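# Unplug the clipped cord from the power strip

## Task

Pull out the plug whose cord is held in the wire clip on the power strip, and move the plug away so it no longer touches the clip. When you finish, neither gripper may be holding any other loose object.

## Robot and tools

Robot: two arms, left_arm and right_arm, each with a parallel two-finger gripper and its own wrist camera. left_arm is on the +y side of the table. The arm names do not match left and right in the images.

Frames: positions and orientations in results are in the scene frame. Its origin is at table-top height, halfway between the nominal arm bases. +x points out over the table and +z points up. The real bases sit slightly off: left_arm at (-0.036, +0.238, 0) m, right_arm at (+0.002, -0.270, 0) m. Offsets you command are measured along the axes of each arm's current Hand target, not the scene axes. On a gripper, the fingers point along its +z and close along its y. end_effector_position is the point between the pads, about 1 cm short of the fingertips. Reported poses can be off by a few centimetres.

The row: every motion command is built from rows of 14 numbers, each in [-1, 1]. The first seven belong to left_arm and the last seven to right_arm: dx, dy, dz, rx, ry, rz, opening. Send all 14 even when one arm stays still. dx to rz are an offset from that arm's Hand target, not a pose. 1.0 means 0.6 m of travel or 180 degrees of turn. rx, ry, rz together form a single rotation vector. The opening is absolute: +1 is fully open (0.094 m) and -1 is closed. Sending 0 as an opening means half closed, so repeat the current opening to leave a gripper alone. Six zeros re-request the arm's current Hand target. Repeating a nonzero offset moves the arm further.

Tools:
- execute_actions(actions, cameras): actions is a list of actions. Each action is up to 15 rows, one per 1/30 s step. Every row counts from the Hand target at that action's start, and a short action holds its last row. An empty list returns the state plus images. cameras takes names, ["all"] or [].
- move(target, speed, blend, opening_speed, grip_force, blocking, cameras): a straight-line path toward target. target is one 14-number row or a list of up to 15 rows. Every row is an offset from the Hand targets at the move's start, not from the row before. speed is in m/s, from 0.002 to 2.9, default 0.25. It is given as one number or one per target, and turns go up to twice that in rad/s. blend is a corner radius in m for lists; 0 means stop at each point. opening_speed is the rate of opening change per second on the -1..1 scale, at least 0.2. Use it for gentle closing. grip_force is newtons per pad, 10 to 50, given for both arms or as one per arm. It persists, and low values close slowly. blocking=false returns after about 0.5 s while the move continues. The whole move is capped at 10 s. Paths do not avoid obstacles or the other arm.
- wait(seconds 0-10, cameras): lets time pass while holding commands.
- stop(cameras): brakes a running move.
- zoom_image(camera, region=[x0,y0,x1,y1]): enlarges part of the latest image, at most 504x504 px. Allowed cameras: cam_head_left, cam_head_right, cam_high, cam_left_wrist, cam_right_wrist.
- read_manual(section): licence texts only.
- finished_scene(scene): ends the scene; the number is 1 or 2. The goal must hold without the robot.

Cameras: cam_head_left, cam_head_right, cam_high, cam_low, cam_left_wrist, cam_right_wrist, all 672x504. Wrist images can lag behind motion.

Results: each arm's end_effector_position (m) and end_effector_quat_wxyz, and Hand target, which is the commanded pose your next offsets build on. The gripper often rests a bit short of it. Also reported: Tool commands, grip_measured (fingers' opening on the command scale) and grip_effort_nm (gripper motor effort; negative means closing). There are joint positions, torques and velocities too. Velocities read "within noise" when the arm is still. A move adds a "move:" line giving its ending, such as done, off_target, moving, held or fault, and its limits, such as limits=paced or limits=held. done means the arm is at rest within 10 mm and 2 degrees. Neither done nor off_target tells you about contact.

Control behaviour: commanded orientation is clipped to 40 degrees from the current one each step. A blocked arm keeps pushing until commanded back past its gripper. Fast moves overshoot and hit harder, and a target set deep past a contact presses harder. Avoid paths close to an arm's own base. A grasp squeezes hard once the command goes well below the touch reading. To release, command an opening well above grip_measured.

Avoid: dropping things or letting go of moving parts. Avoid slams, hard pushes and collisions between the two grippers, including one gripper closing on the other's fingers. Do not strain camera cables or let anything fall off the table. Watch motor heat. MOTOR HOT appears at 75 °C. At 90 °C the arm folds and idles, and at 100 °C it collapses. Long stretched holds or pushing against something raise heat. Loose objects may occasionally get nudged.

Each tool is called after "Emit:" as a command line: name --argument value for each argument, lists and objects as JSON in quotes; but a table of rows of numbers goes row by row, as --pt "numbers of a row", without its own name.

## Session

Emit:
execute_actions --actions '[]'

Scene clock: 0.00 s.
left_arm: end_effector_position=(+0.2109, +0.1535, +0.2462) grip_measured=+1.000 grip_effort_nm=n/a end_effector_quat_wxyz=(+0.479, +0.060, +0.834, -0.265) | right_arm: end_effector_position=(+0.3285, -0.2829, +0.2909) grip_measured=+1.000 grip_effort_nm=n/a end_effector_quat_wxyz=(+0.610, +0.101, +0.769, -0.160)
Joint positions: left_arm=[-0.008 0.63 0.702 -0.563 0.562 -0.155 0.094] | right_arm=[0.274 0.887 0.737 -0.116 0.684 0.044 0.094]
Joint velocities: within noise
Joint torques (N m): no reading
Motor temperatures (°C): left_arm=[23 25 26 21 22 24 24] | right_arm=[22 26 27 23 25 23 23]
Heat: left arm: 26 °C; right arm: 27 °C.
Hand target: left_arm +0.2094, +0.1529, +0.2499; +0.483, +0.064, +0.832, -0.266 | right_arm +0.3278, -0.2837, +0.3021; +0.622, +0.108, +0.760, -0.156
Tool commands: left_gripper/opening=+1.0 right_gripper/opening=+1.0
camera_calibration:
cam_left_wrist: T_world_to_cam=[[-0.35084, -0.886389, 0.302037, 0.141384], [-0.925902, 0.280112, -0.253463, 0.225126], [0.140063, -0.368582, -0.918983, 0.379376], [0, 0, 0, 1]] pos_world=[0.204911, 0.202092, 0.362997]
cam_right_wrist: T_world_to_cam=[[-0.320901, -0.944618, 0.0686896, -0.180317], [-0.846264, 0.253411, -0.468637, 0.496919], [0.425276, -0.208516, -0.880716, 0.179374], [0, 0, 0, 1]] pos_world=[0.286377, -0.258853, 0.403238]

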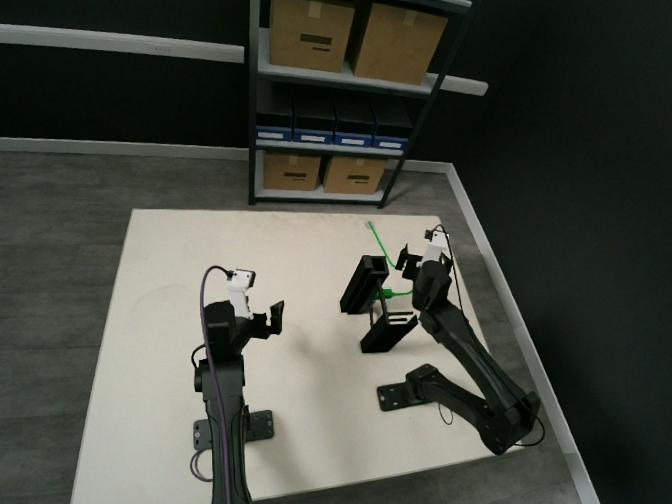

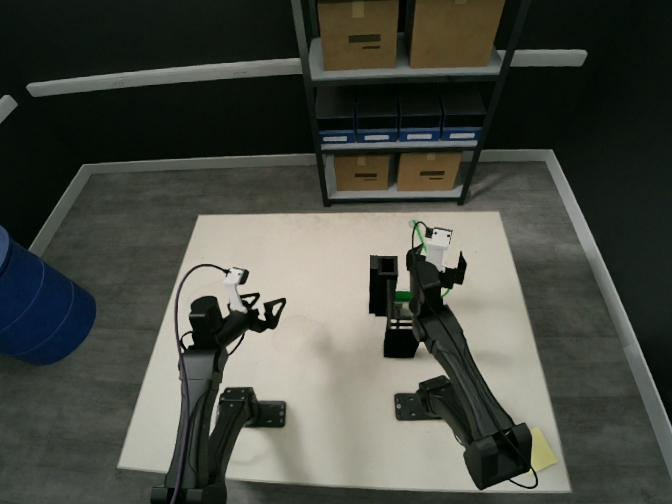

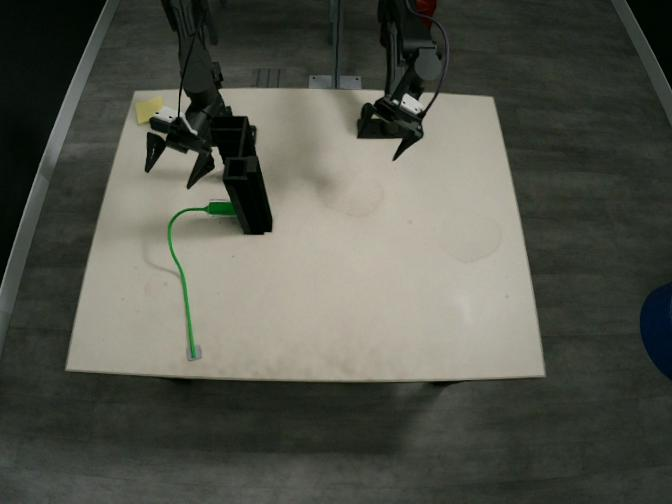

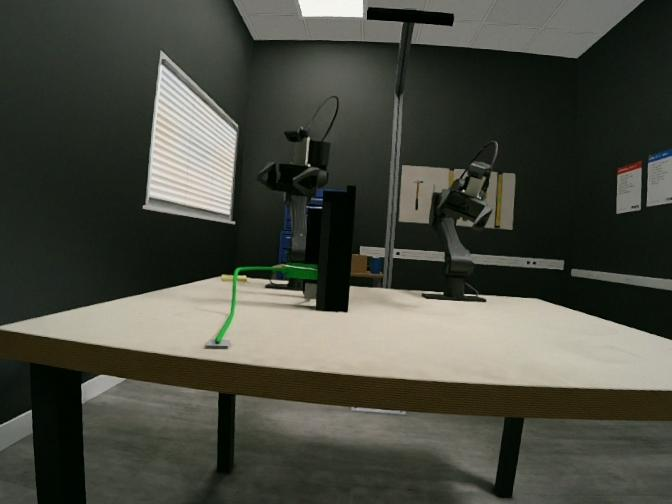

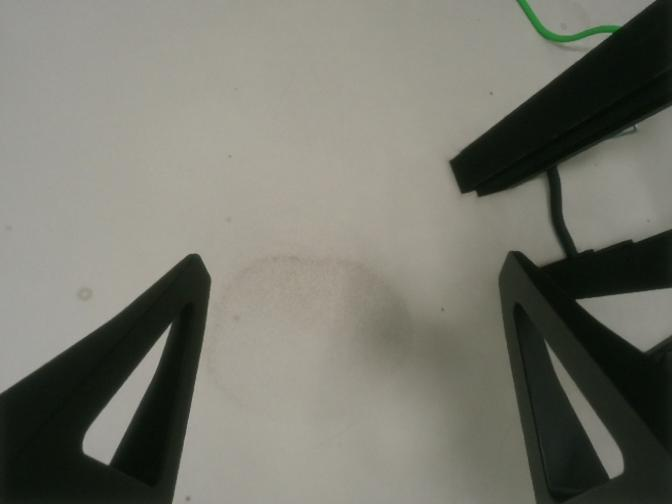

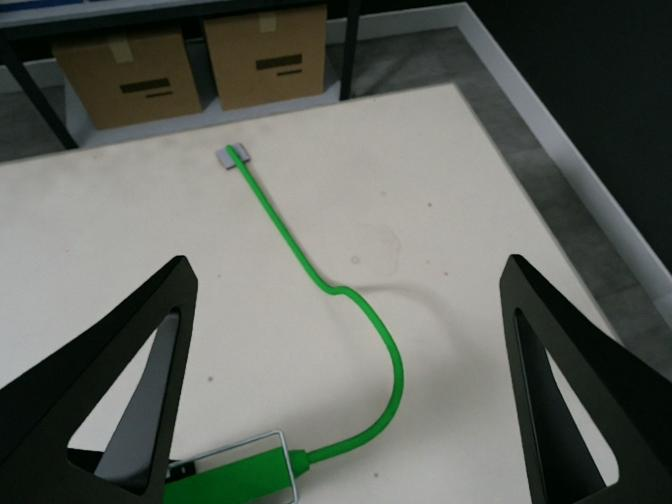

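Emit:
zoom_image --camera "cam_head_right" --region '[350, 210, 490, 370]'

Emit:
zoom_image --camera "cam_head_left" --region '[320, 210, 460, 370]'

Emit:
zoom_image --camera "cam_high" --region '[140, 100, 300, 250]'

Emit:
zoom_image --camera "cam_low" --region '[210, 170, 390, 350]'

Emit:
zoom_image --camera "cam_right_wrist" --region '[60, 350, 360, 504]'

Scaled by 3.150.

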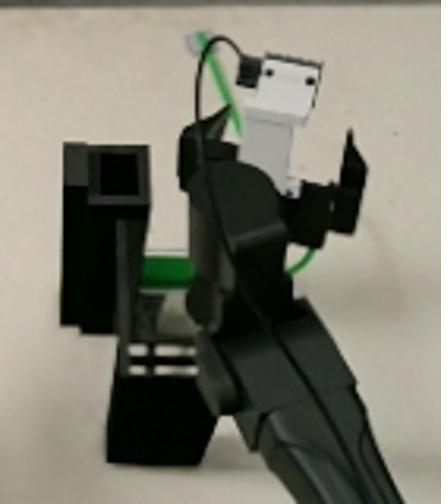

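Scaled by 3.150.

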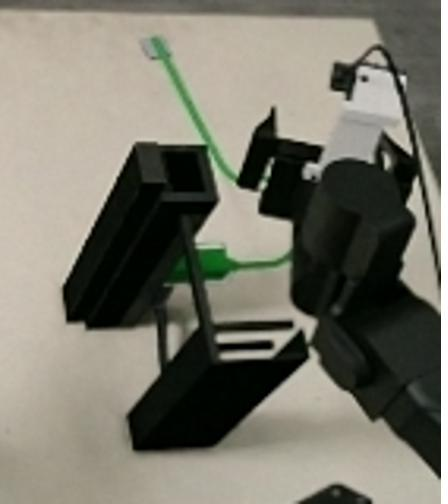

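Scaled by 3.150.

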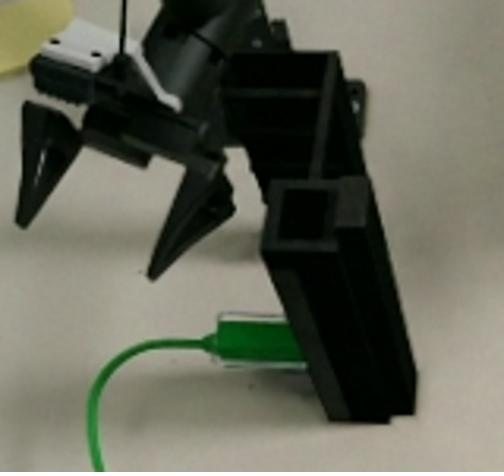

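Scaled by 2.800.

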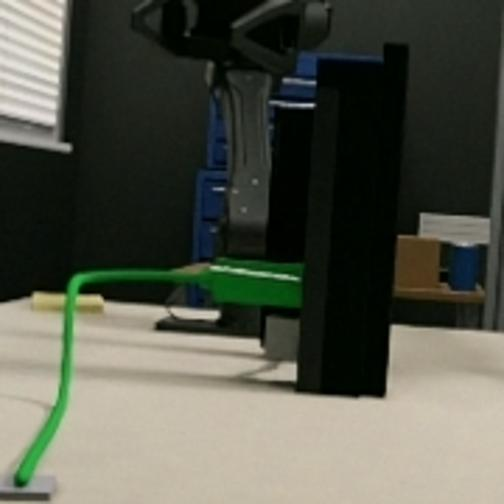

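Scaled by 1.680.

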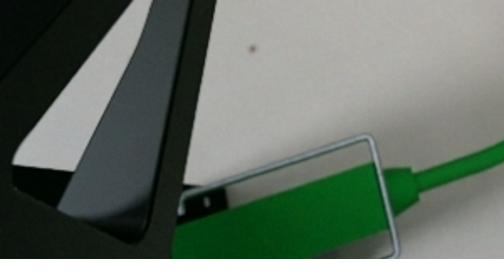

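Emit:
move --target '[0,0,0,0,0,0,1,0.053,-0.136,-0.004,0.242,0.4035,0.338,1]' --cameras '["all"]'

Scene clock: 12.77 s.
left_arm: end_effector_position=(+0.2109, +0.1535, +0.2462) grip_measured=+1.000 grip_effort_nm=-0.03 end_effector_quat_wxyz=(+0.479, +0.060, +0.834, -0.265) | right_arm: end_effector_position=(+0.2931, -0.3585, +0.2720) grip_measured=+1.000 grip_effort_nm=0.01 end_effector_quat_wxyz=(+0.136, +0.695, +0.702, +0.070)
Joint positions: left_arm=[-0.008 0.63 0.702 -0.563 0.562 -0.155 0.094] | right_arm=[-0.336 1.54 1.834 -1.557 0.002 1.264 0.094]
Joint torques (N m): left_arm=[-0.2 -0.08 6.52 1.78 0.18 0.04] | right_arm=[-0.68 -5.18 6.17 0.86 0 0.07]
Heat: left arm: 28 °C; right arm: 30 °C.
Hand target: left_arm +0.2094, +0.1529, +0.2499; +0.483, +0.064, +0.832, -0.266 | right_arm +0.2898, -0.3594, +0.2797; +0.000, +0.707, +0.707, +0.000
Off the commanded pose: left_arm 0.004 m, 1 deg | right_arm 0.008 m, 18 deg.
joint sent to its limit (right arm) — joint 4 (wrist pitch), lower limit. The joint targets are off in orientation, not in position.
move: off_target (right_arm)
camera_calibration:
cam_left_wrist: T_world_to_cam=[[-0.35084, -0.886389, 0.302037, 0.141384], [-0.925902, 0.280112, -0.253463, 0.225126], [0.140063, -0.368582, -0.918983, 0.379376], [0, 0, 0, 1]] pos_world=[0.204911, 0.202092, 0.362997]
cam_right_wrist: T_world_to_cam=[[-0.942304, 0.0185395, -0.334244, 0.375192], [-0.223095, 0.709639, 0.668312, 0.148977], [0.249583, 0.704322, -0.66456, 0.481991], [0, 0, 0, 1]] pos_world=[0.266485, -0.452153, 0.346154]

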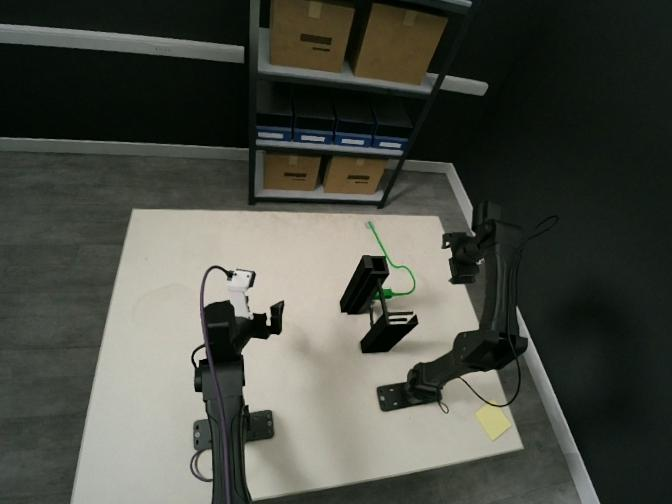

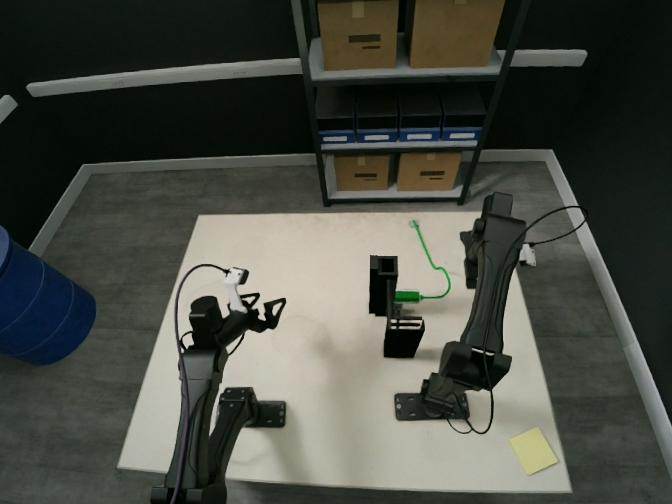

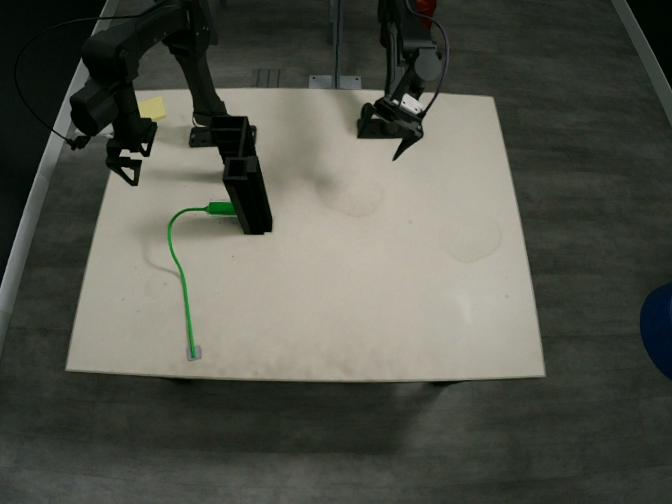

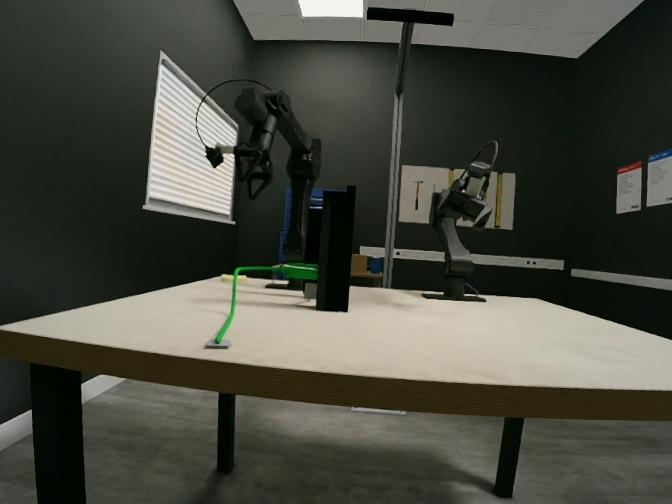

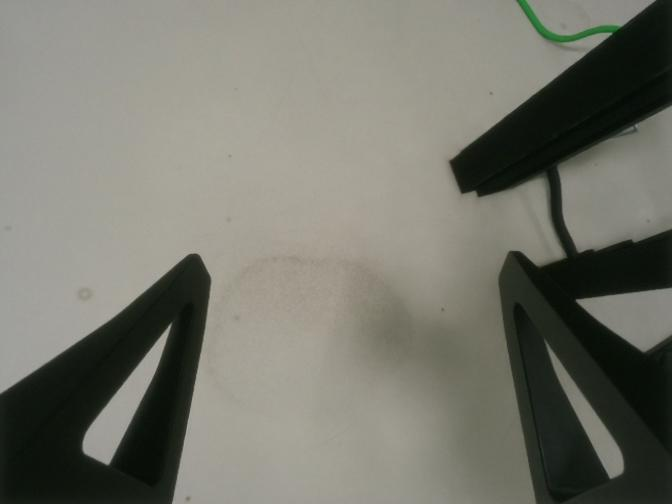

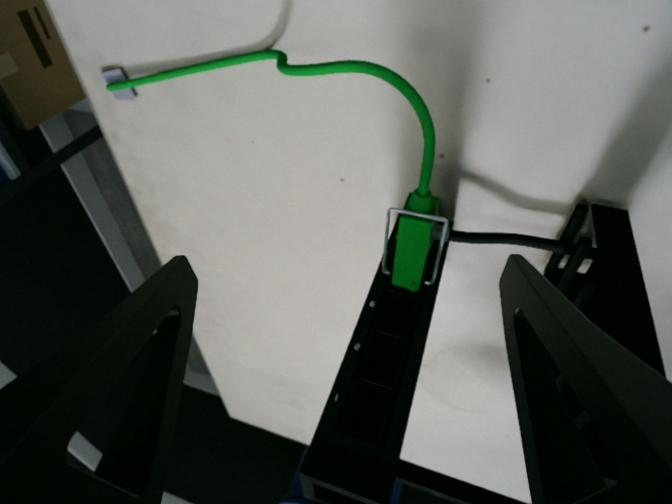

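Emit:
zoom_image --camera "cam_right_wrist" --region '[340, 160, 520, 310]'

Emit:
zoom_image --camera "cam_head_right" --region '[360, 240, 460, 330]'

Emit:
zoom_image --camera "cam_low" --region '[260, 240, 360, 320]'

Emit:
zoom_image --camera "cam_high" --region '[190, 180, 290, 250]'

Scaled by 2.800.

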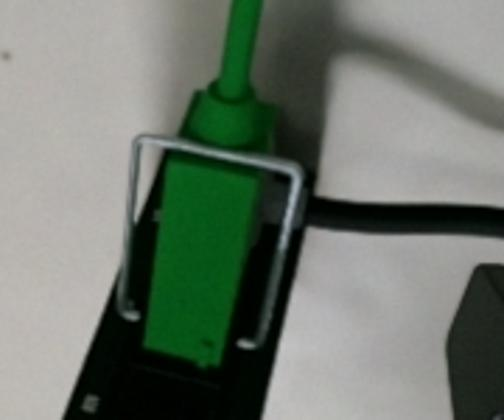

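Scaled by 5.040.

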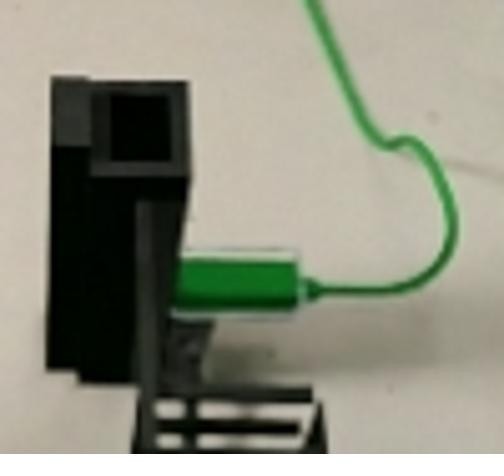

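Scaled by 5.040.

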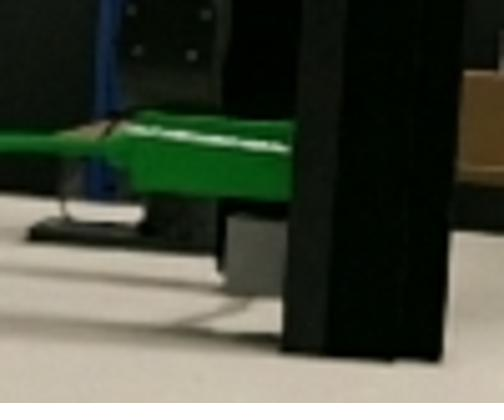

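Scaled by 5.040.

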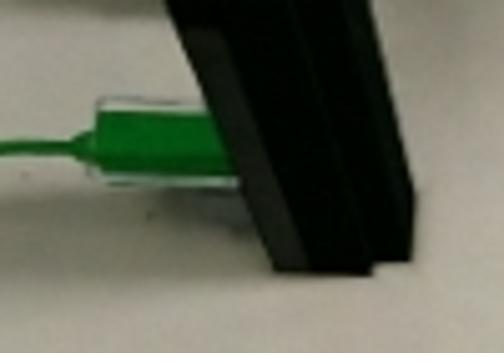

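Emit:
move --target '[0,0,0,0,0,0,1,0.124,0.005,0.133,0,0.111,0,0.5]' --cameras '["cam_right_wrist","cam_high","cam_head_left","cam_head_right","cam_low"]'

Emit:
zoom_image --camera "cam_right_wrist" --region '[200, 150, 500, 375]'

Scene clock: 28.43 s.
left_arm: end_effector_position=(+0.2109, +0.1535, +0.2462) grip_measured=+1.000 grip_effort_nm=-0.03 end_effector_quat_wxyz=(+0.479, +0.060, +0.834, -0.265) | right_arm: end_effector_position=(+0.2965, -0.2887, +0.2001) grip_measured=+0.502 grip_effort_nm=-0.07 end_effector_quat_wxyz=(-0.079, +0.701, +0.694, +0.145)
Joint positions: left_arm=[-0.008 0.63 0.702 -0.563 0.562 -0.155 0.094] | right_arm=[-0.305 1.655 1.652 -1.558 -0.331 1.316 0.071]
Joint torques (N m): left_arm=[0.17 -0.14 6.52 1.7 0.15 -0.01] | right_arm=[0.49 -5.7 4.56 0.28 -0.32 0.08]
Motor temperatures (°C): left_arm=[23 25 29 26 22 24 24] | right_arm=[22 27 29 25 25 23 23]
Heat: left arm: 29 °C; right arm: 29 °C.
Hand target: left_arm +0.2094, +0.1529, +0.2499; +0.483, +0.064, +0.832, -0.266 | right_arm +0.2928, -0.2851, +0.1999; -0.123, +0.697, +0.696, +0.122
Off the commanded pose: left_arm 0.004 m, 1 deg | right_arm 0.005 m, 6 deg.
joint sent to its limit (right arm) — joint 4 (wrist pitch), lower limit. The joint targets are off in orientation, not in position.
move: off_target (right_arm)
camera_calibration:
cam_right_wrist: T_world_to_cam=[[-0.989581, 0.0819674, -0.118368, 0.34215], [-0.0796557, 0.373156, 0.924343, -0.0426725], [0.119936, 0.924141, -0.362739, 0.425684], [0, 0, 0, 1]] pos_world=[0.284131, -0.405513, 0.234356]
Images, in order (width x height): cam_head_left 672x504, cam_head_right 672x504, cam_high 672x504, cam_low 672x504, cam_right_wrist 672x504.

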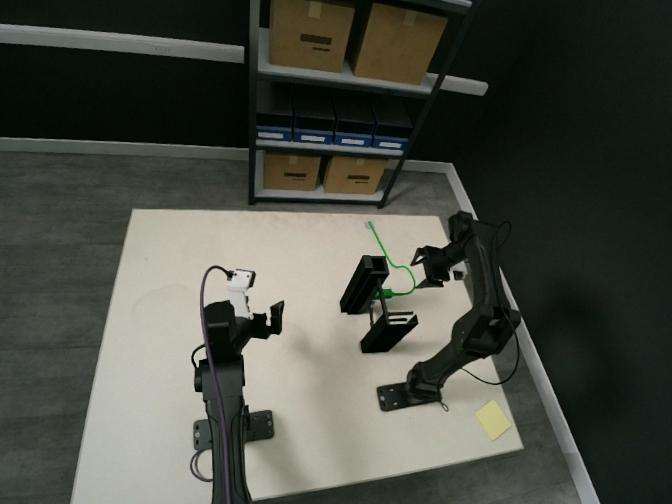

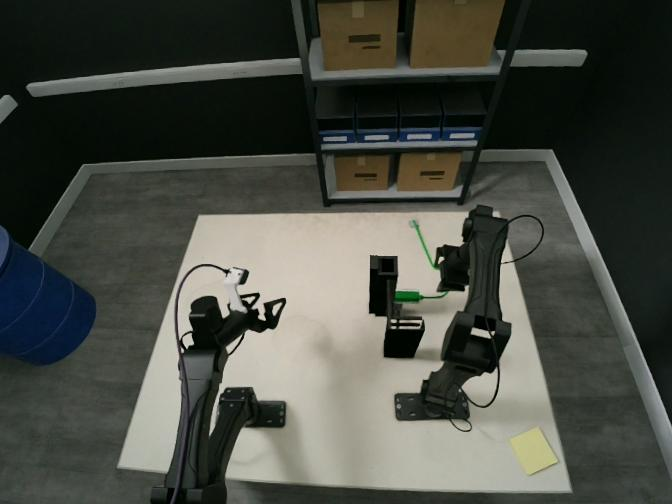

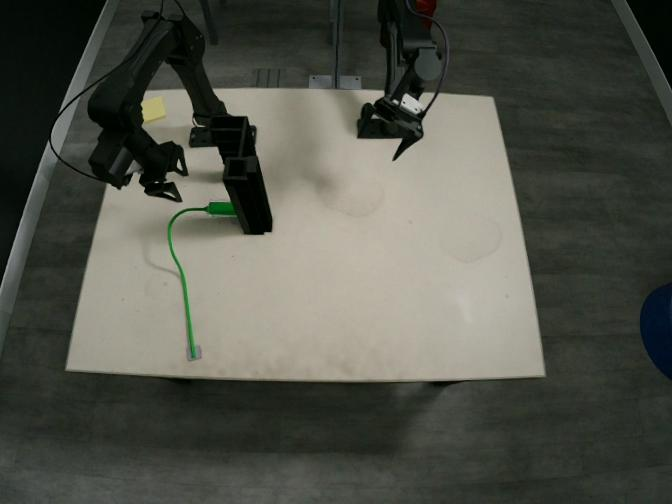

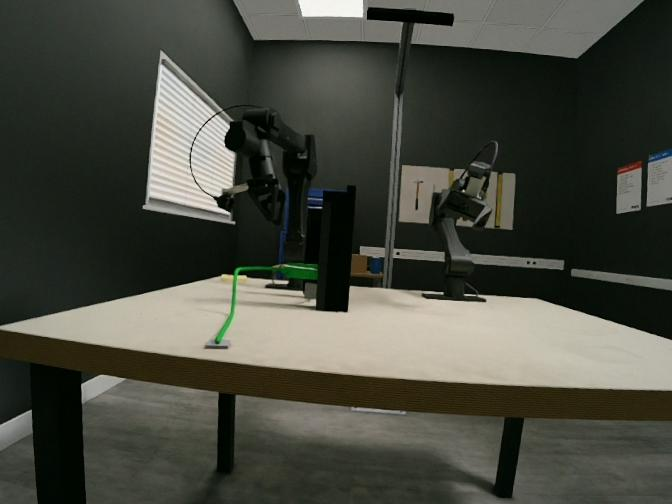

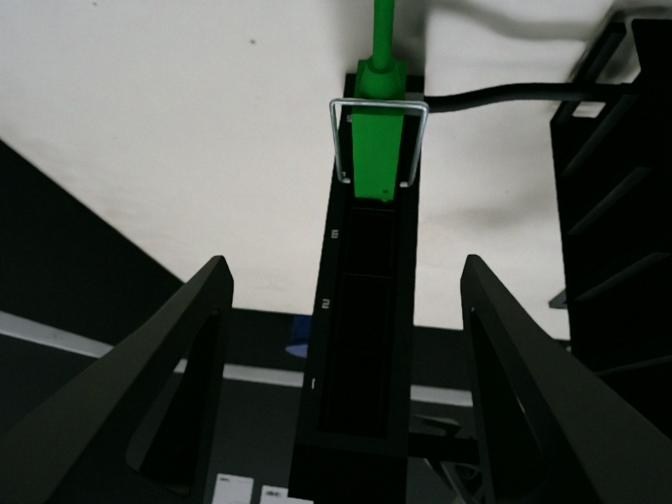

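Scaled by 1.680.

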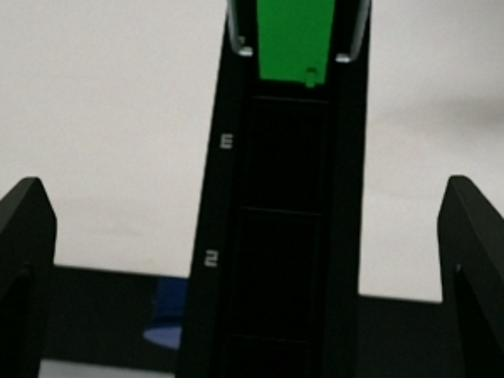

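Emit:
move --target '[0,0,0,0,0,0,1,0.008,-0.005,0.189,0,0,0,0.5]' --speed 0.12 --cameras '["cam_right_wrist","cam_high","cam_low"]'

Emit:
zoom_image --camera "cam_low" --region '[200, 190, 380, 320]'

Scene clock: 35.40 s.
left_arm: end_effector_position=(+0.2109, +0.1535, +0.2462) grip_measured=+1.000 grip_effort_nm=-0.04 end_effector_quat_wxyz=(+0.479, +0.060, +0.834, -0.265) | right_arm: end_effector_position=(+0.2880, -0.2440, +0.0975) grip_measured=+0.502 grip_effort_nm=-0.07 end_effector_quat_wxyz=(-0.122, +0.696, +0.697, +0.119)
Joint positions: left_arm=[-0.008 0.63 0.702 -0.563 0.562 -0.155 0.094] | right_arm=[-0.163 1.663 1.248 -1.203 -0.34 1.439 0.071]
Joint torques (N m): left_arm=[-0.29 0.06 6.6 1.76 0.2 0.08] | right_arm=[0.57 -5.57 4.56 0.54 -0.31 0.1]
Heat: left arm: 29 °C; right arm: 29 °C.
Hand target: left_arm +0.2094, +0.1529, +0.2499; +0.483, +0.064, +0.832, -0.266 | right_arm +0.2898, -0.2419, +0.0949; -0.123, +0.697, +0.696, +0.122
Off the commanded pose: left_arm 0.004 m, 1 deg | right_arm 0.004 m, 0 deg.
move: done
camera_calibration:
cam_right_wrist: T_world_to_cam=[[-0.998094, 0.0571885, -0.0232112, 0.305046], [-0.00184274, 0.348296, 0.937383, 0.00511315], [0.0616918, 0.935638, -0.347527, 0.366248], [0, 0, 0, 1]] pos_world=[0.28188, -0.361902, 0.129568]
Images, in order (width x height): cam_high 672x504, cam_low 672x504, cam_right_wrist 672x504.

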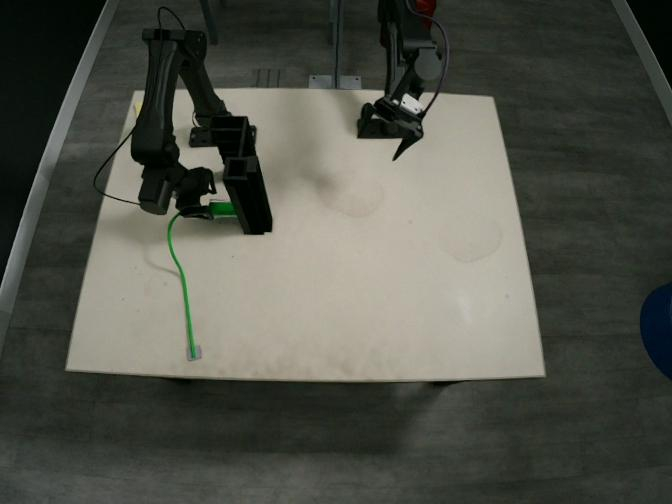

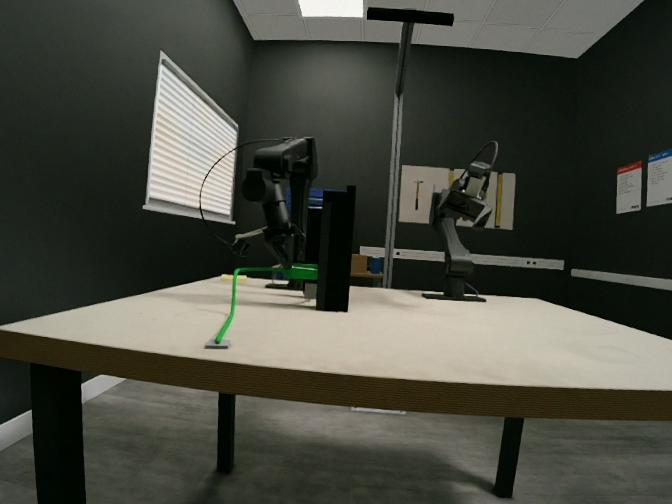

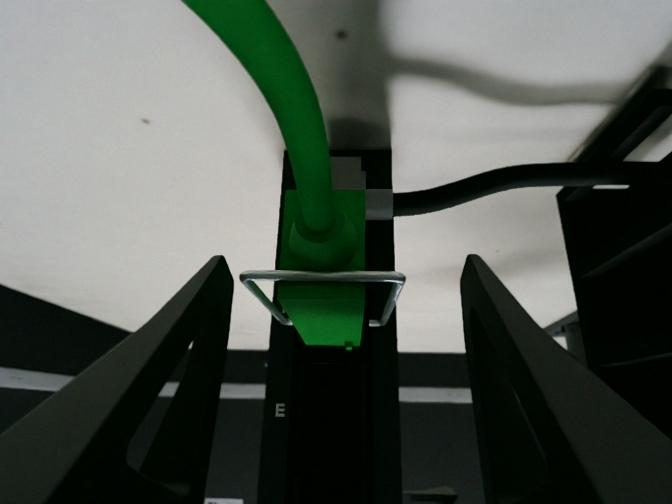

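Scaled by 2.800.

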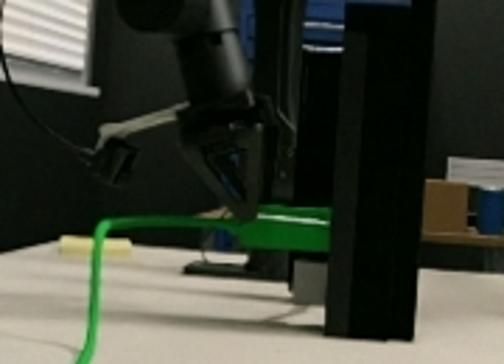

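Emit:
move --target '[0,0,0,0,0,0,1,0,0.012,0.009,0,0,0,0.5]' --speed 0.08

Emit:
move --target '[0,0,0,0,0,0,1,0,0,0,0,0,0,-0.12]' --opening_speed 0.5 --cameras '["cam_right_wrist"]'

Scene clock: 37.97 s.
left_arm: end_effector_position=(+0.2109, +0.1535, +0.2462) grip_measured=+1.000 grip_effort_nm=-0.03 end_effector_quat_wxyz=(+0.479, +0.060, +0.834, -0.265) | right_arm: end_effector_position=(+0.2920, -0.2423, +0.0901) grip_measured=+0.502 grip_effort_nm=-0.07 end_effector_quat_wxyz=(-0.126, +0.697, +0.696, +0.116)
Joint positions: left_arm=[-0.008 0.63 0.702 -0.563 0.562 -0.155 0.094] | right_arm=[-0.155 1.69 1.248 -1.182 -0.34 1.448 0.071]
Joint torques (N m): left_arm=[-0.24 0.21 6.8 1.76 0.17 -0.04] | right_arm=[0.46 -5.45 5.24 0.51 -0.26 0.11]
Heat: left arm: 29 °C; right arm: 29 °C.
Hand target: left_arm +0.2094, +0.1529, +0.2499; +0.483, +0.064, +0.832, -0.266 | right_arm +0.2970, -0.2401, +0.0899; -0.123, +0.697, +0.696, +0.122
Off the commanded pose: left_arm 0.004 m, 1 deg | right_arm 0.005 m, 1 deg.
move: done

Scene clock: 39.43 s.
left_arm: end_effector_position=(+0.2109, +0.1535, +0.2462) grip_measured=+1.000 grip_effort_nm=-0.03 end_effector_quat_wxyz=(+0.479, +0.060, +0.834, -0.265) | right_arm: end_effector_position=(+0.2936, -0.2423, +0.0901) grip_measured=-0.037 grip_effort_nm=-1.00 end_effector_quat_wxyz=(-0.123, +0.698, +0.696, +0.118)
Joint positions: left_arm=[-0.008 0.63 0.702 -0.563 0.562 -0.155 0.094] | right_arm=[-0.155 1.69 1.248 -1.176 -0.34 1.451 0.045]
Joint torques (N m): left_arm=[-0.35 0.02 6.54 1.75 0.18 -0.01] | right_arm=[0.57 -5.81 5.33 0.45 -0.31 0.09]
Heat: left arm: 29 °C; right arm: 29 °C.
Hand target: left_arm +0.2094, +0.1529, +0.2499; +0.483, +0.064, +0.832, -0.266 | right_arm +0.2970, -0.2400, +0.0899; -0.123, +0.697, +0.696, +0.122
Off the commanded pose: left_arm 0.004 m, 1 deg | right_arm 0.004 m, 0 deg.
move: done
camera_calibration:
cam_right_wrist: T_world_to_cam=[[-0.997994, 0.0603056, -0.019244, 0.31077], [0.00294578, 0.34792, 0.93752, 0.00994232], [0.0632331, 0.935583, -0.3474, 0.361275], [0, 0, 0, 1]] pos_world=[0.287273, -0.360203, 0.122166]
Images, in order (width x height): cam_right_wrist 672x504.

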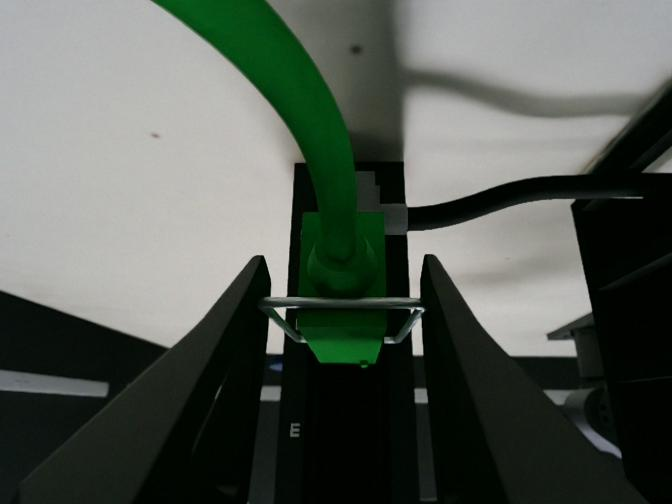

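Emit:
move --pt "0 0 0 0 0 0 1 0.030 0 -0.055 0 0.044 0 -0.12" --pt "0 0 0 0 0 0 1 0.065 0 -0.072 0 0.089 0 -0.12" --pt "0 0 0 0 0 0 1 0.091 0 -0.075 0 0.111 0 -0.12" --speed 0.06 --blend '[0.01,0.01,0]' --cameras '["cam_right_wrist","cam_low","cam_high"]'

Emit:
zoom_image --camera "cam_low" --region '[200, 190, 380, 320]'

Scene clock: 44.77 s.
left_arm: end_effector_position=(+0.2109, +0.1535, +0.2462) grip_measured=+1.000 grip_effort_nm=-0.03 end_effector_quat_wxyz=(+0.479, +0.060, +0.834, -0.265) | right_arm: end_effector_position=(+0.2934, -0.2250, +0.1310) grip_measured=-0.038 grip_effort_nm=-1.01 end_effector_quat_wxyz=(-0.208, +0.683, +0.672, +0.196)
Joint positions: left_arm=[-0.008 0.63 0.702 -0.563 0.562 -0.155 0.094] | right_arm=[-0.224 1.713 1.36 -1.349 -0.567 1.365 0.045]
Joint torques (N m): left_arm=[-0.29 -0.05 6.72 1.68 0.17 0.12] | right_arm=[0.72 -6.31 7.38 -0.19 -1.71 -0.11]
Heat: left arm: 29 °C; right arm: 30 °C.
Hand target: left_arm +0.2094, +0.1529, +0.2499; +0.483, +0.064, +0.832, -0.266 | right_arm +0.2971, -0.2041, +0.1508; -0.242, +0.665, +0.664, +0.241
Off the commanded pose: left_arm 0.004 m, 1 deg | right_arm 0.029 m, 7 deg.
move: off_target (right_arm)
camera_calibration:
cam_right_wrist: T_world_to_cam=[[-0.997228, 0.0739996, 0.00770687, 0.309592], [0.0164823, 0.118721, 0.992791, -0.0972137], [0.0725511, 0.990166, -0.119612, 0.338982], [0, 0, 0, 1]] pos_world=[0.285743, -0.347017, 0.134673]
Images, in order (width x height): cam_high 672x504, cam_low 672x504, cam_right_wrist 672x504.

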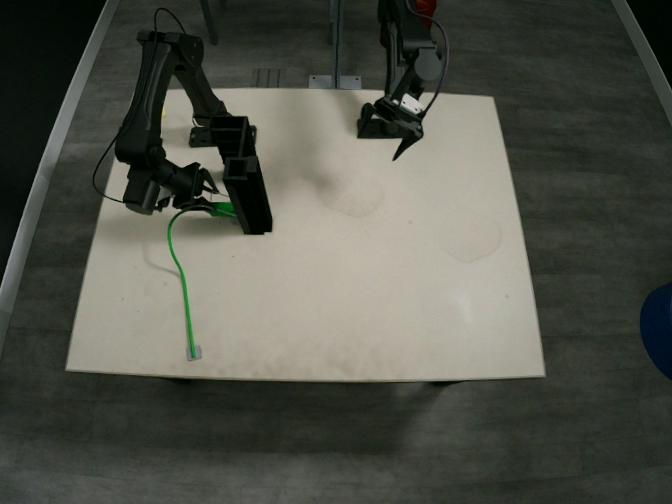

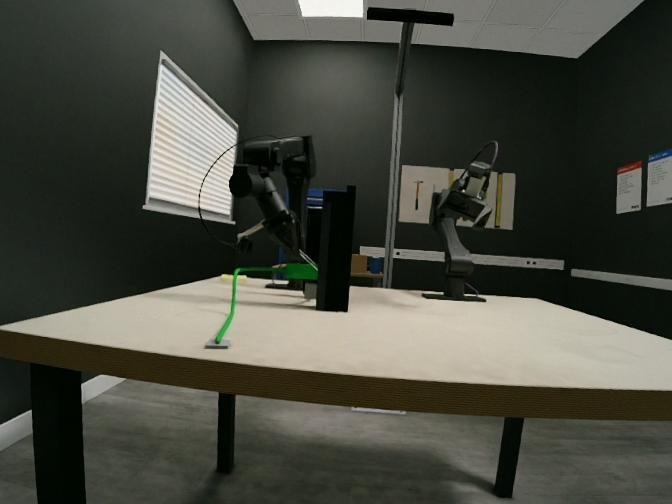

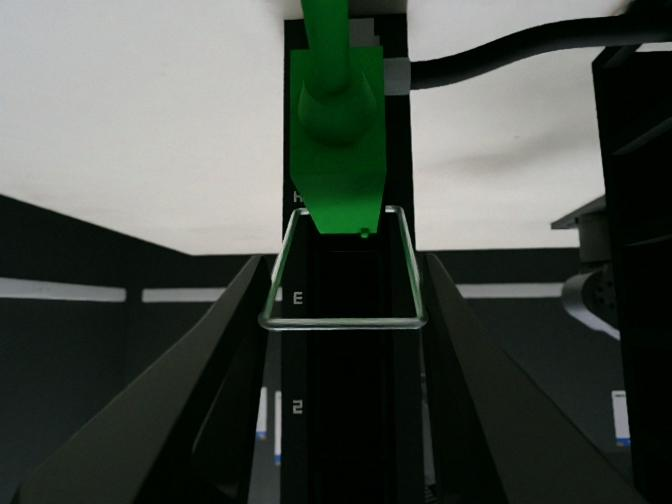

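Scaled by 2.800.

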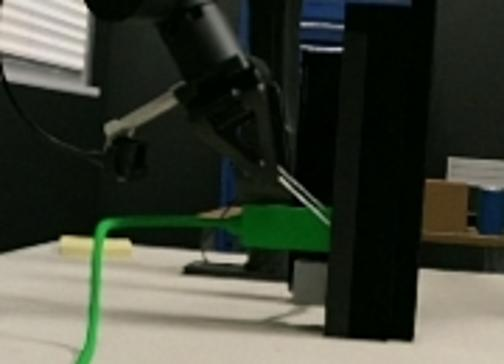

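Emit:
move --target '[0,0,0,0,0,0,1,0.017,0,0.016,0,-0.09,0,-0.12]' --speed 0.06 --cameras '["cam_right_wrist","cam_low"]'

Emit:
zoom_image --camera "cam_low" --region '[200, 190, 380, 320]'

Scene clock: 50.63 s.
left_arm: end_effector_position=(+0.2109, +0.1535, +0.2462) grip_measured=+1.000 grip_effort_nm=-0.03 end_effector_quat_wxyz=(+0.479, +0.060, +0.834, -0.265) | right_arm: end_effector_position=(+0.2940, -0.2155, +0.1402) grip_measured=-0.038 grip_effort_nm=-1.01 end_effector_quat_wxyz=(-0.122, +0.706, +0.689, +0.109)
Joint positions: left_arm=[-0.008 0.63 0.702 -0.563 0.562 -0.155 0.094] | right_arm=[-0.055 1.664 1.422 -1.35 -0.328 1.577 0.045]
Joint torques (N m): left_arm=[0.02 0.13 6.93 1.7 0.15 0.09] | right_arm=[3.19 -6.41 5.65 0.54 -1.25 0.14]
Heat: left arm: 29 °C; right arm: 31 °C.
Hand target: left_arm +0.2094, +0.1529, +0.2499; +0.483, +0.064, +0.832, -0.266 | right_arm +0.2971, -0.1901, +0.1499; -0.146, +0.692, +0.692, +0.145
Off the commanded pose: left_arm 0.004 m, 1 deg | right_arm 0.027 m, 5 deg.
move: off_target (right_arm)
camera_calibration:
cam_right_wrist: T_world_to_cam=[[-0.996806, 0.0797159, -0.00477567, 0.31237], [0.024456, 0.361645, 0.931995, -0.0490156], [0.0760219, 0.928902, -0.362439, 0.350453], [0, 0, 0, 1]] pos_world=[0.285929, -0.332711, 0.174192]
Images, in order (width x height): cam_low 672x504, cam_right_wrist 672x504.

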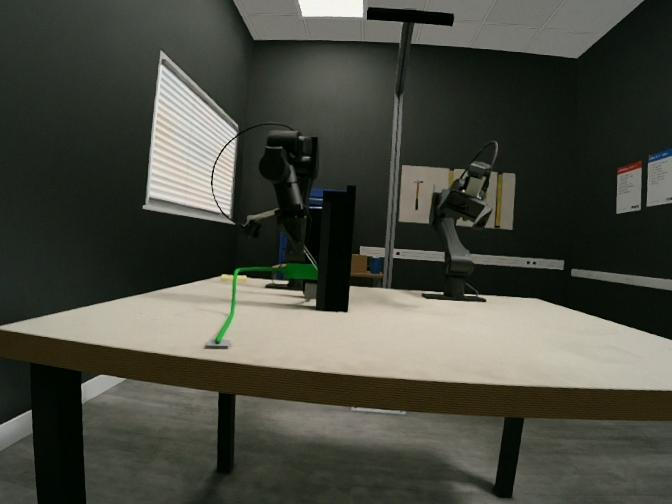

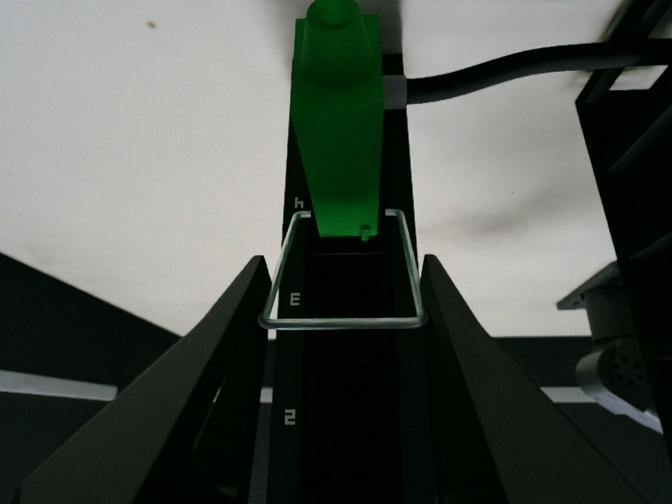

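Scaled by 2.800.

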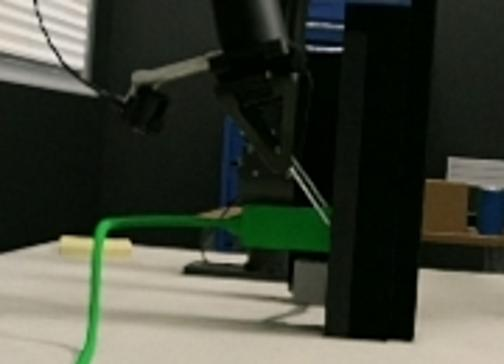

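Emit:
move --target '[0,0,0,0,0,0,1,0.036,0,0.018,0,0,0,-0.12]' --speed 0.06 --cameras '["cam_right_wrist","cam_low"]'

Emit:
zoom_image --camera "cam_low" --region '[200, 190, 380, 320]'

Scene clock: 53.37 s.
left_arm: end_effector_position=(+0.2109, +0.1535, +0.2462) grip_measured=+1.000 grip_effort_nm=-0.03 end_effector_quat_wxyz=(+0.479, +0.060, +0.834, -0.265) | right_arm: end_effector_position=(+0.2941, -0.1896, +0.1508) grip_measured=-0.038 grip_effort_nm=-1.01 end_effector_quat_wxyz=(-0.117, +0.707, +0.687, +0.118)
Joint positions: left_arm=[-0.008 0.63 0.702 -0.563 0.562 -0.155 0.094] | right_arm=[0.03 1.641 1.438 -1.338 -0.333 1.674 0.045]
Joint torques (N m): left_arm=[0.06 -0.1 6.58 1.7 0.17 0] | right_arm=[3.06 -5.11 4.21 0.9 -1.12 0.07]
Heat: left arm: 30 °C; right arm: 31 °C.
Hand target: left_arm +0.2094, +0.1529, +0.2499; +0.483, +0.064, +0.832, -0.266 | right_arm +0.2970, -0.1660, +0.1488; -0.146, +0.692, +0.692, +0.145
Off the commanded pose: left_arm 0.004 m, 1 deg | right_arm 0.024 m, 5 deg.
move: off_target (right_arm)
camera_calibration:
cam_right_wrist: T_world_to_cam=[[-0.996035, 0.08591, -0.0231108, 0.314115], [0.00906173, 0.356397, 0.934291, -0.0649643], [0.0885015, 0.930377, -0.355762, 0.325868], [0, 0, 0, 1]] pos_world=[0.284618, -0.307013, 0.183887]
Images, in order (width x height): cam_low 672x504, cam_right_wrist 672x504.

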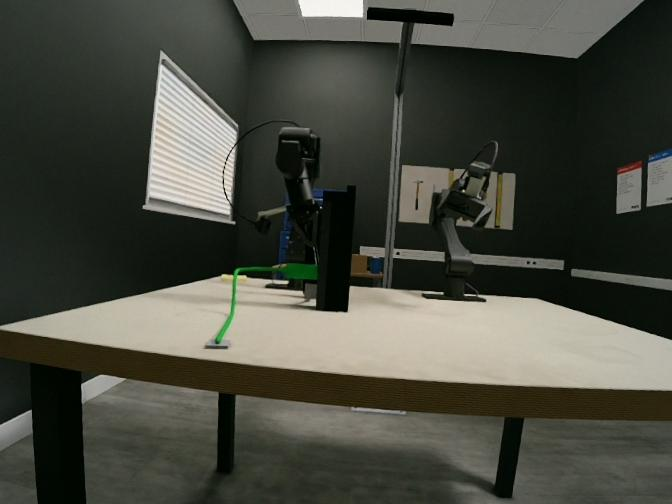

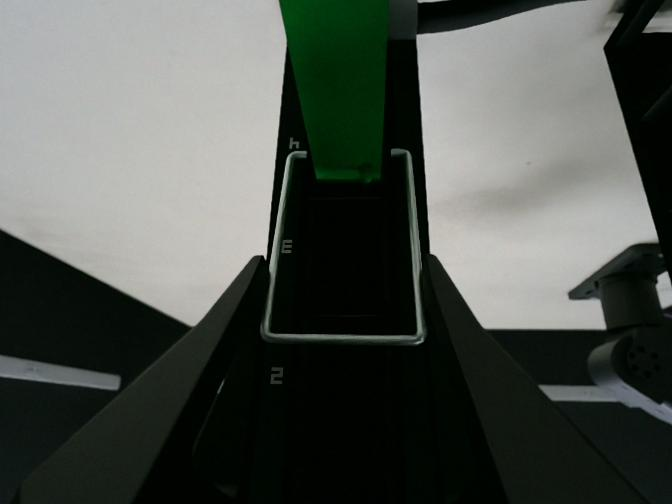

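Scaled by 2.800.

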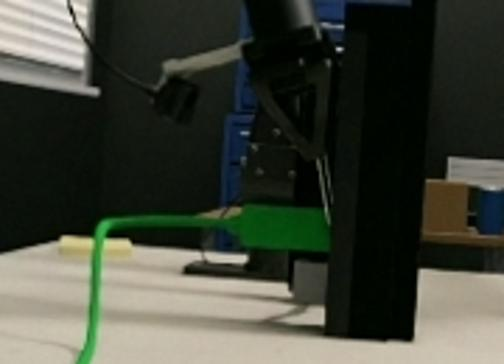

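Emit:
move --pt "0 0 0 0 0 0 1 -0.032 0 -0.018 0 0 0 0.4" --pt "0 0 0 0 0 0 1 -0.150 0 -0.088 0 0 0 0.5" --speed 0.1 --opening_speed 0.5 --cameras '["cam_right_wrist"]'

Scene clock: 58.73 s.
left_arm: end_effector_position=(+0.2109, +0.1535, +0.2462) grip_measured=+1.000 grip_effort_nm=-0.03 end_effector_quat_wxyz=(+0.479, +0.060, +0.834, -0.265) | right_arm: end_effector_position=(+0.2954, -0.2682, +0.1558) grip_measured=+0.498 grip_effort_nm=0.10 end_effector_quat_wxyz=(-0.147, +0.694, +0.690, +0.147)
Joint positions: left_arm=[-0.008 0.63 0.702 -0.563 0.562 -0.155 0.094] | right_arm=[-0.282 1.715 1.516 -1.478 -0.407 1.312 0.07]
Joint torques (N m): left_arm=[-0.23 0.18 6.41 1.76 0.21 0.04] | right_arm=[-0.23 -5.78 7.19 0.04 -0.14 -0.03]
Heat: left arm: 30 °C; right arm: 31 °C.
Hand target: left_arm +0.2094, +0.1529, +0.2499; +0.483, +0.064, +0.832, -0.266 | right_arm +0.2971, -0.2696, +0.1609; -0.146, +0.692, +0.692, +0.145
Off the commanded pose: left_arm 0.004 m, 1 deg | right_arm 0.006 m, 0 deg.
move: done
camera_calibration:
cam_right_wrist: T_world_to_cam=[[-0.997629, 0.065695, -0.0205041, 0.31685], [-0.00159528, 0.275781, 0.961219, -0.0643599], [0.0688019, 0.958973, -0.275022, 0.401598], [0, 0, 0, 1]] pos_world=[0.288366, -0.388188, 0.178809]
Images, in order (width x height): cam_right_wrist 672x504.

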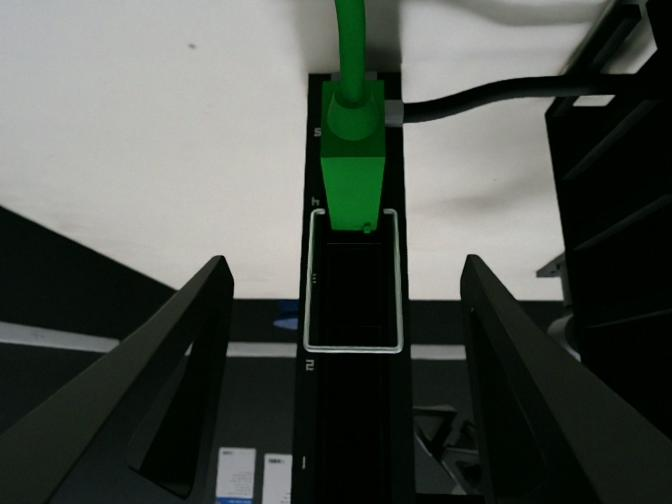

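Emit:
move --target '[0,0,0,0,0,0,1,0.008,0,0.146,0,0,0,0.5]' --speed 0.1

Emit:
move --target '[0,0,0,0,0,0,1,0,0,0,0,0,0,-0.65]' --opening_speed 0.7 --cameras '["cam_right_wrist"]'

Scene clock: 61.83 s.
left_arm: end_effector_position=(+0.2109, +0.1535, +0.2462) grip_measured=+1.000 grip_effort_nm=-0.04 end_effector_quat_wxyz=(+0.479, +0.060, +0.834, -0.265) | right_arm: end_effector_position=(+0.2954, -0.2318, +0.0828) grip_measured=+0.498 grip_effort_nm=0.10 end_effector_quat_wxyz=(-0.148, +0.692, +0.692, +0.140)
Joint positions: left_arm=[-0.008 0.63 0.702 -0.563 0.562 -0.155 0.094] | right_arm=[-0.157 1.715 1.227 -1.146 -0.407 1.441 0.07]
Joint torques (N m): left_arm=[-0.13 -0.17 6.42 1.7 0.16 0.04] | right_arm=[0.29 -6.5 4.26 0.53 -0.29 0.11]
Heat: left arm: 30 °C; right arm: 30 °C.
Hand target: left_arm +0.2094, +0.1529, +0.2499; +0.483, +0.064, +0.832, -0.266 | right_arm +0.2970, -0.2299, +0.0827; -0.146, +0.692, +0.692, +0.145
Off the commanded pose: left_arm 0.004 m, 1 deg | right_arm 0.003 m, 1 deg.
move: done

Scene clock: 63.70 s.
left_arm: end_effector_position=(+0.2109, +0.1535, +0.2462) grip_measured=+1.000 grip_effort_nm=-0.03 end_effector_quat_wxyz=(+0.479, +0.060, +0.834, -0.265) | right_arm: end_effector_position=(+0.2946, -0.2315, +0.0827) grip_measured=-0.514 grip_effort_nm=-1.01 end_effector_quat_wxyz=(-0.150, +0.694, +0.690, +0.140)
Joint positions: left_arm=[-0.008 0.63 0.702 -0.563 0.562 -0.155 0.094] | right_arm=[-0.157 1.715 1.226 -1.148 -0.408 1.446 0.023]
Joint torques (N m): left_arm=[-0.05 0.34 6.65 1.73 0.15 0.04] | right_arm=[0.44 -6.48 4.33 0.5 -0.24 0.04]
Heat: left arm: 30 °C; right arm: 30 °C.
Hand target: left_arm +0.2094, +0.1529, +0.2499; +0.483, +0.064, +0.832, -0.266 | right_arm +0.2970, -0.2300, +0.0827; -0.146, +0.692, +0.692, +0.145
Off the commanded pose: left_arm 0.004 m, 1 deg | right_arm 0.003 m, 1 deg.
move: done
camera_calibration:
cam_right_wrist: T_world_to_cam=[[-0.998014, 0.0626761, -0.00629322, 0.310483], [0.0116626, 0.282033, 0.959334, -0.00647356], [0.0619022, 0.957355, -0.282204, 0.348517], [0, 0, 0, 1]] pos_world=[0.288368, -0.351289, 0.106517]
Images, in order (width x height): cam_right_wrist 672x504.

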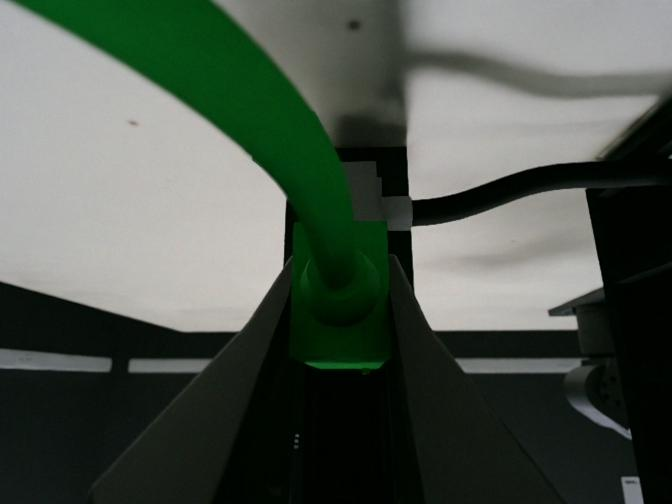

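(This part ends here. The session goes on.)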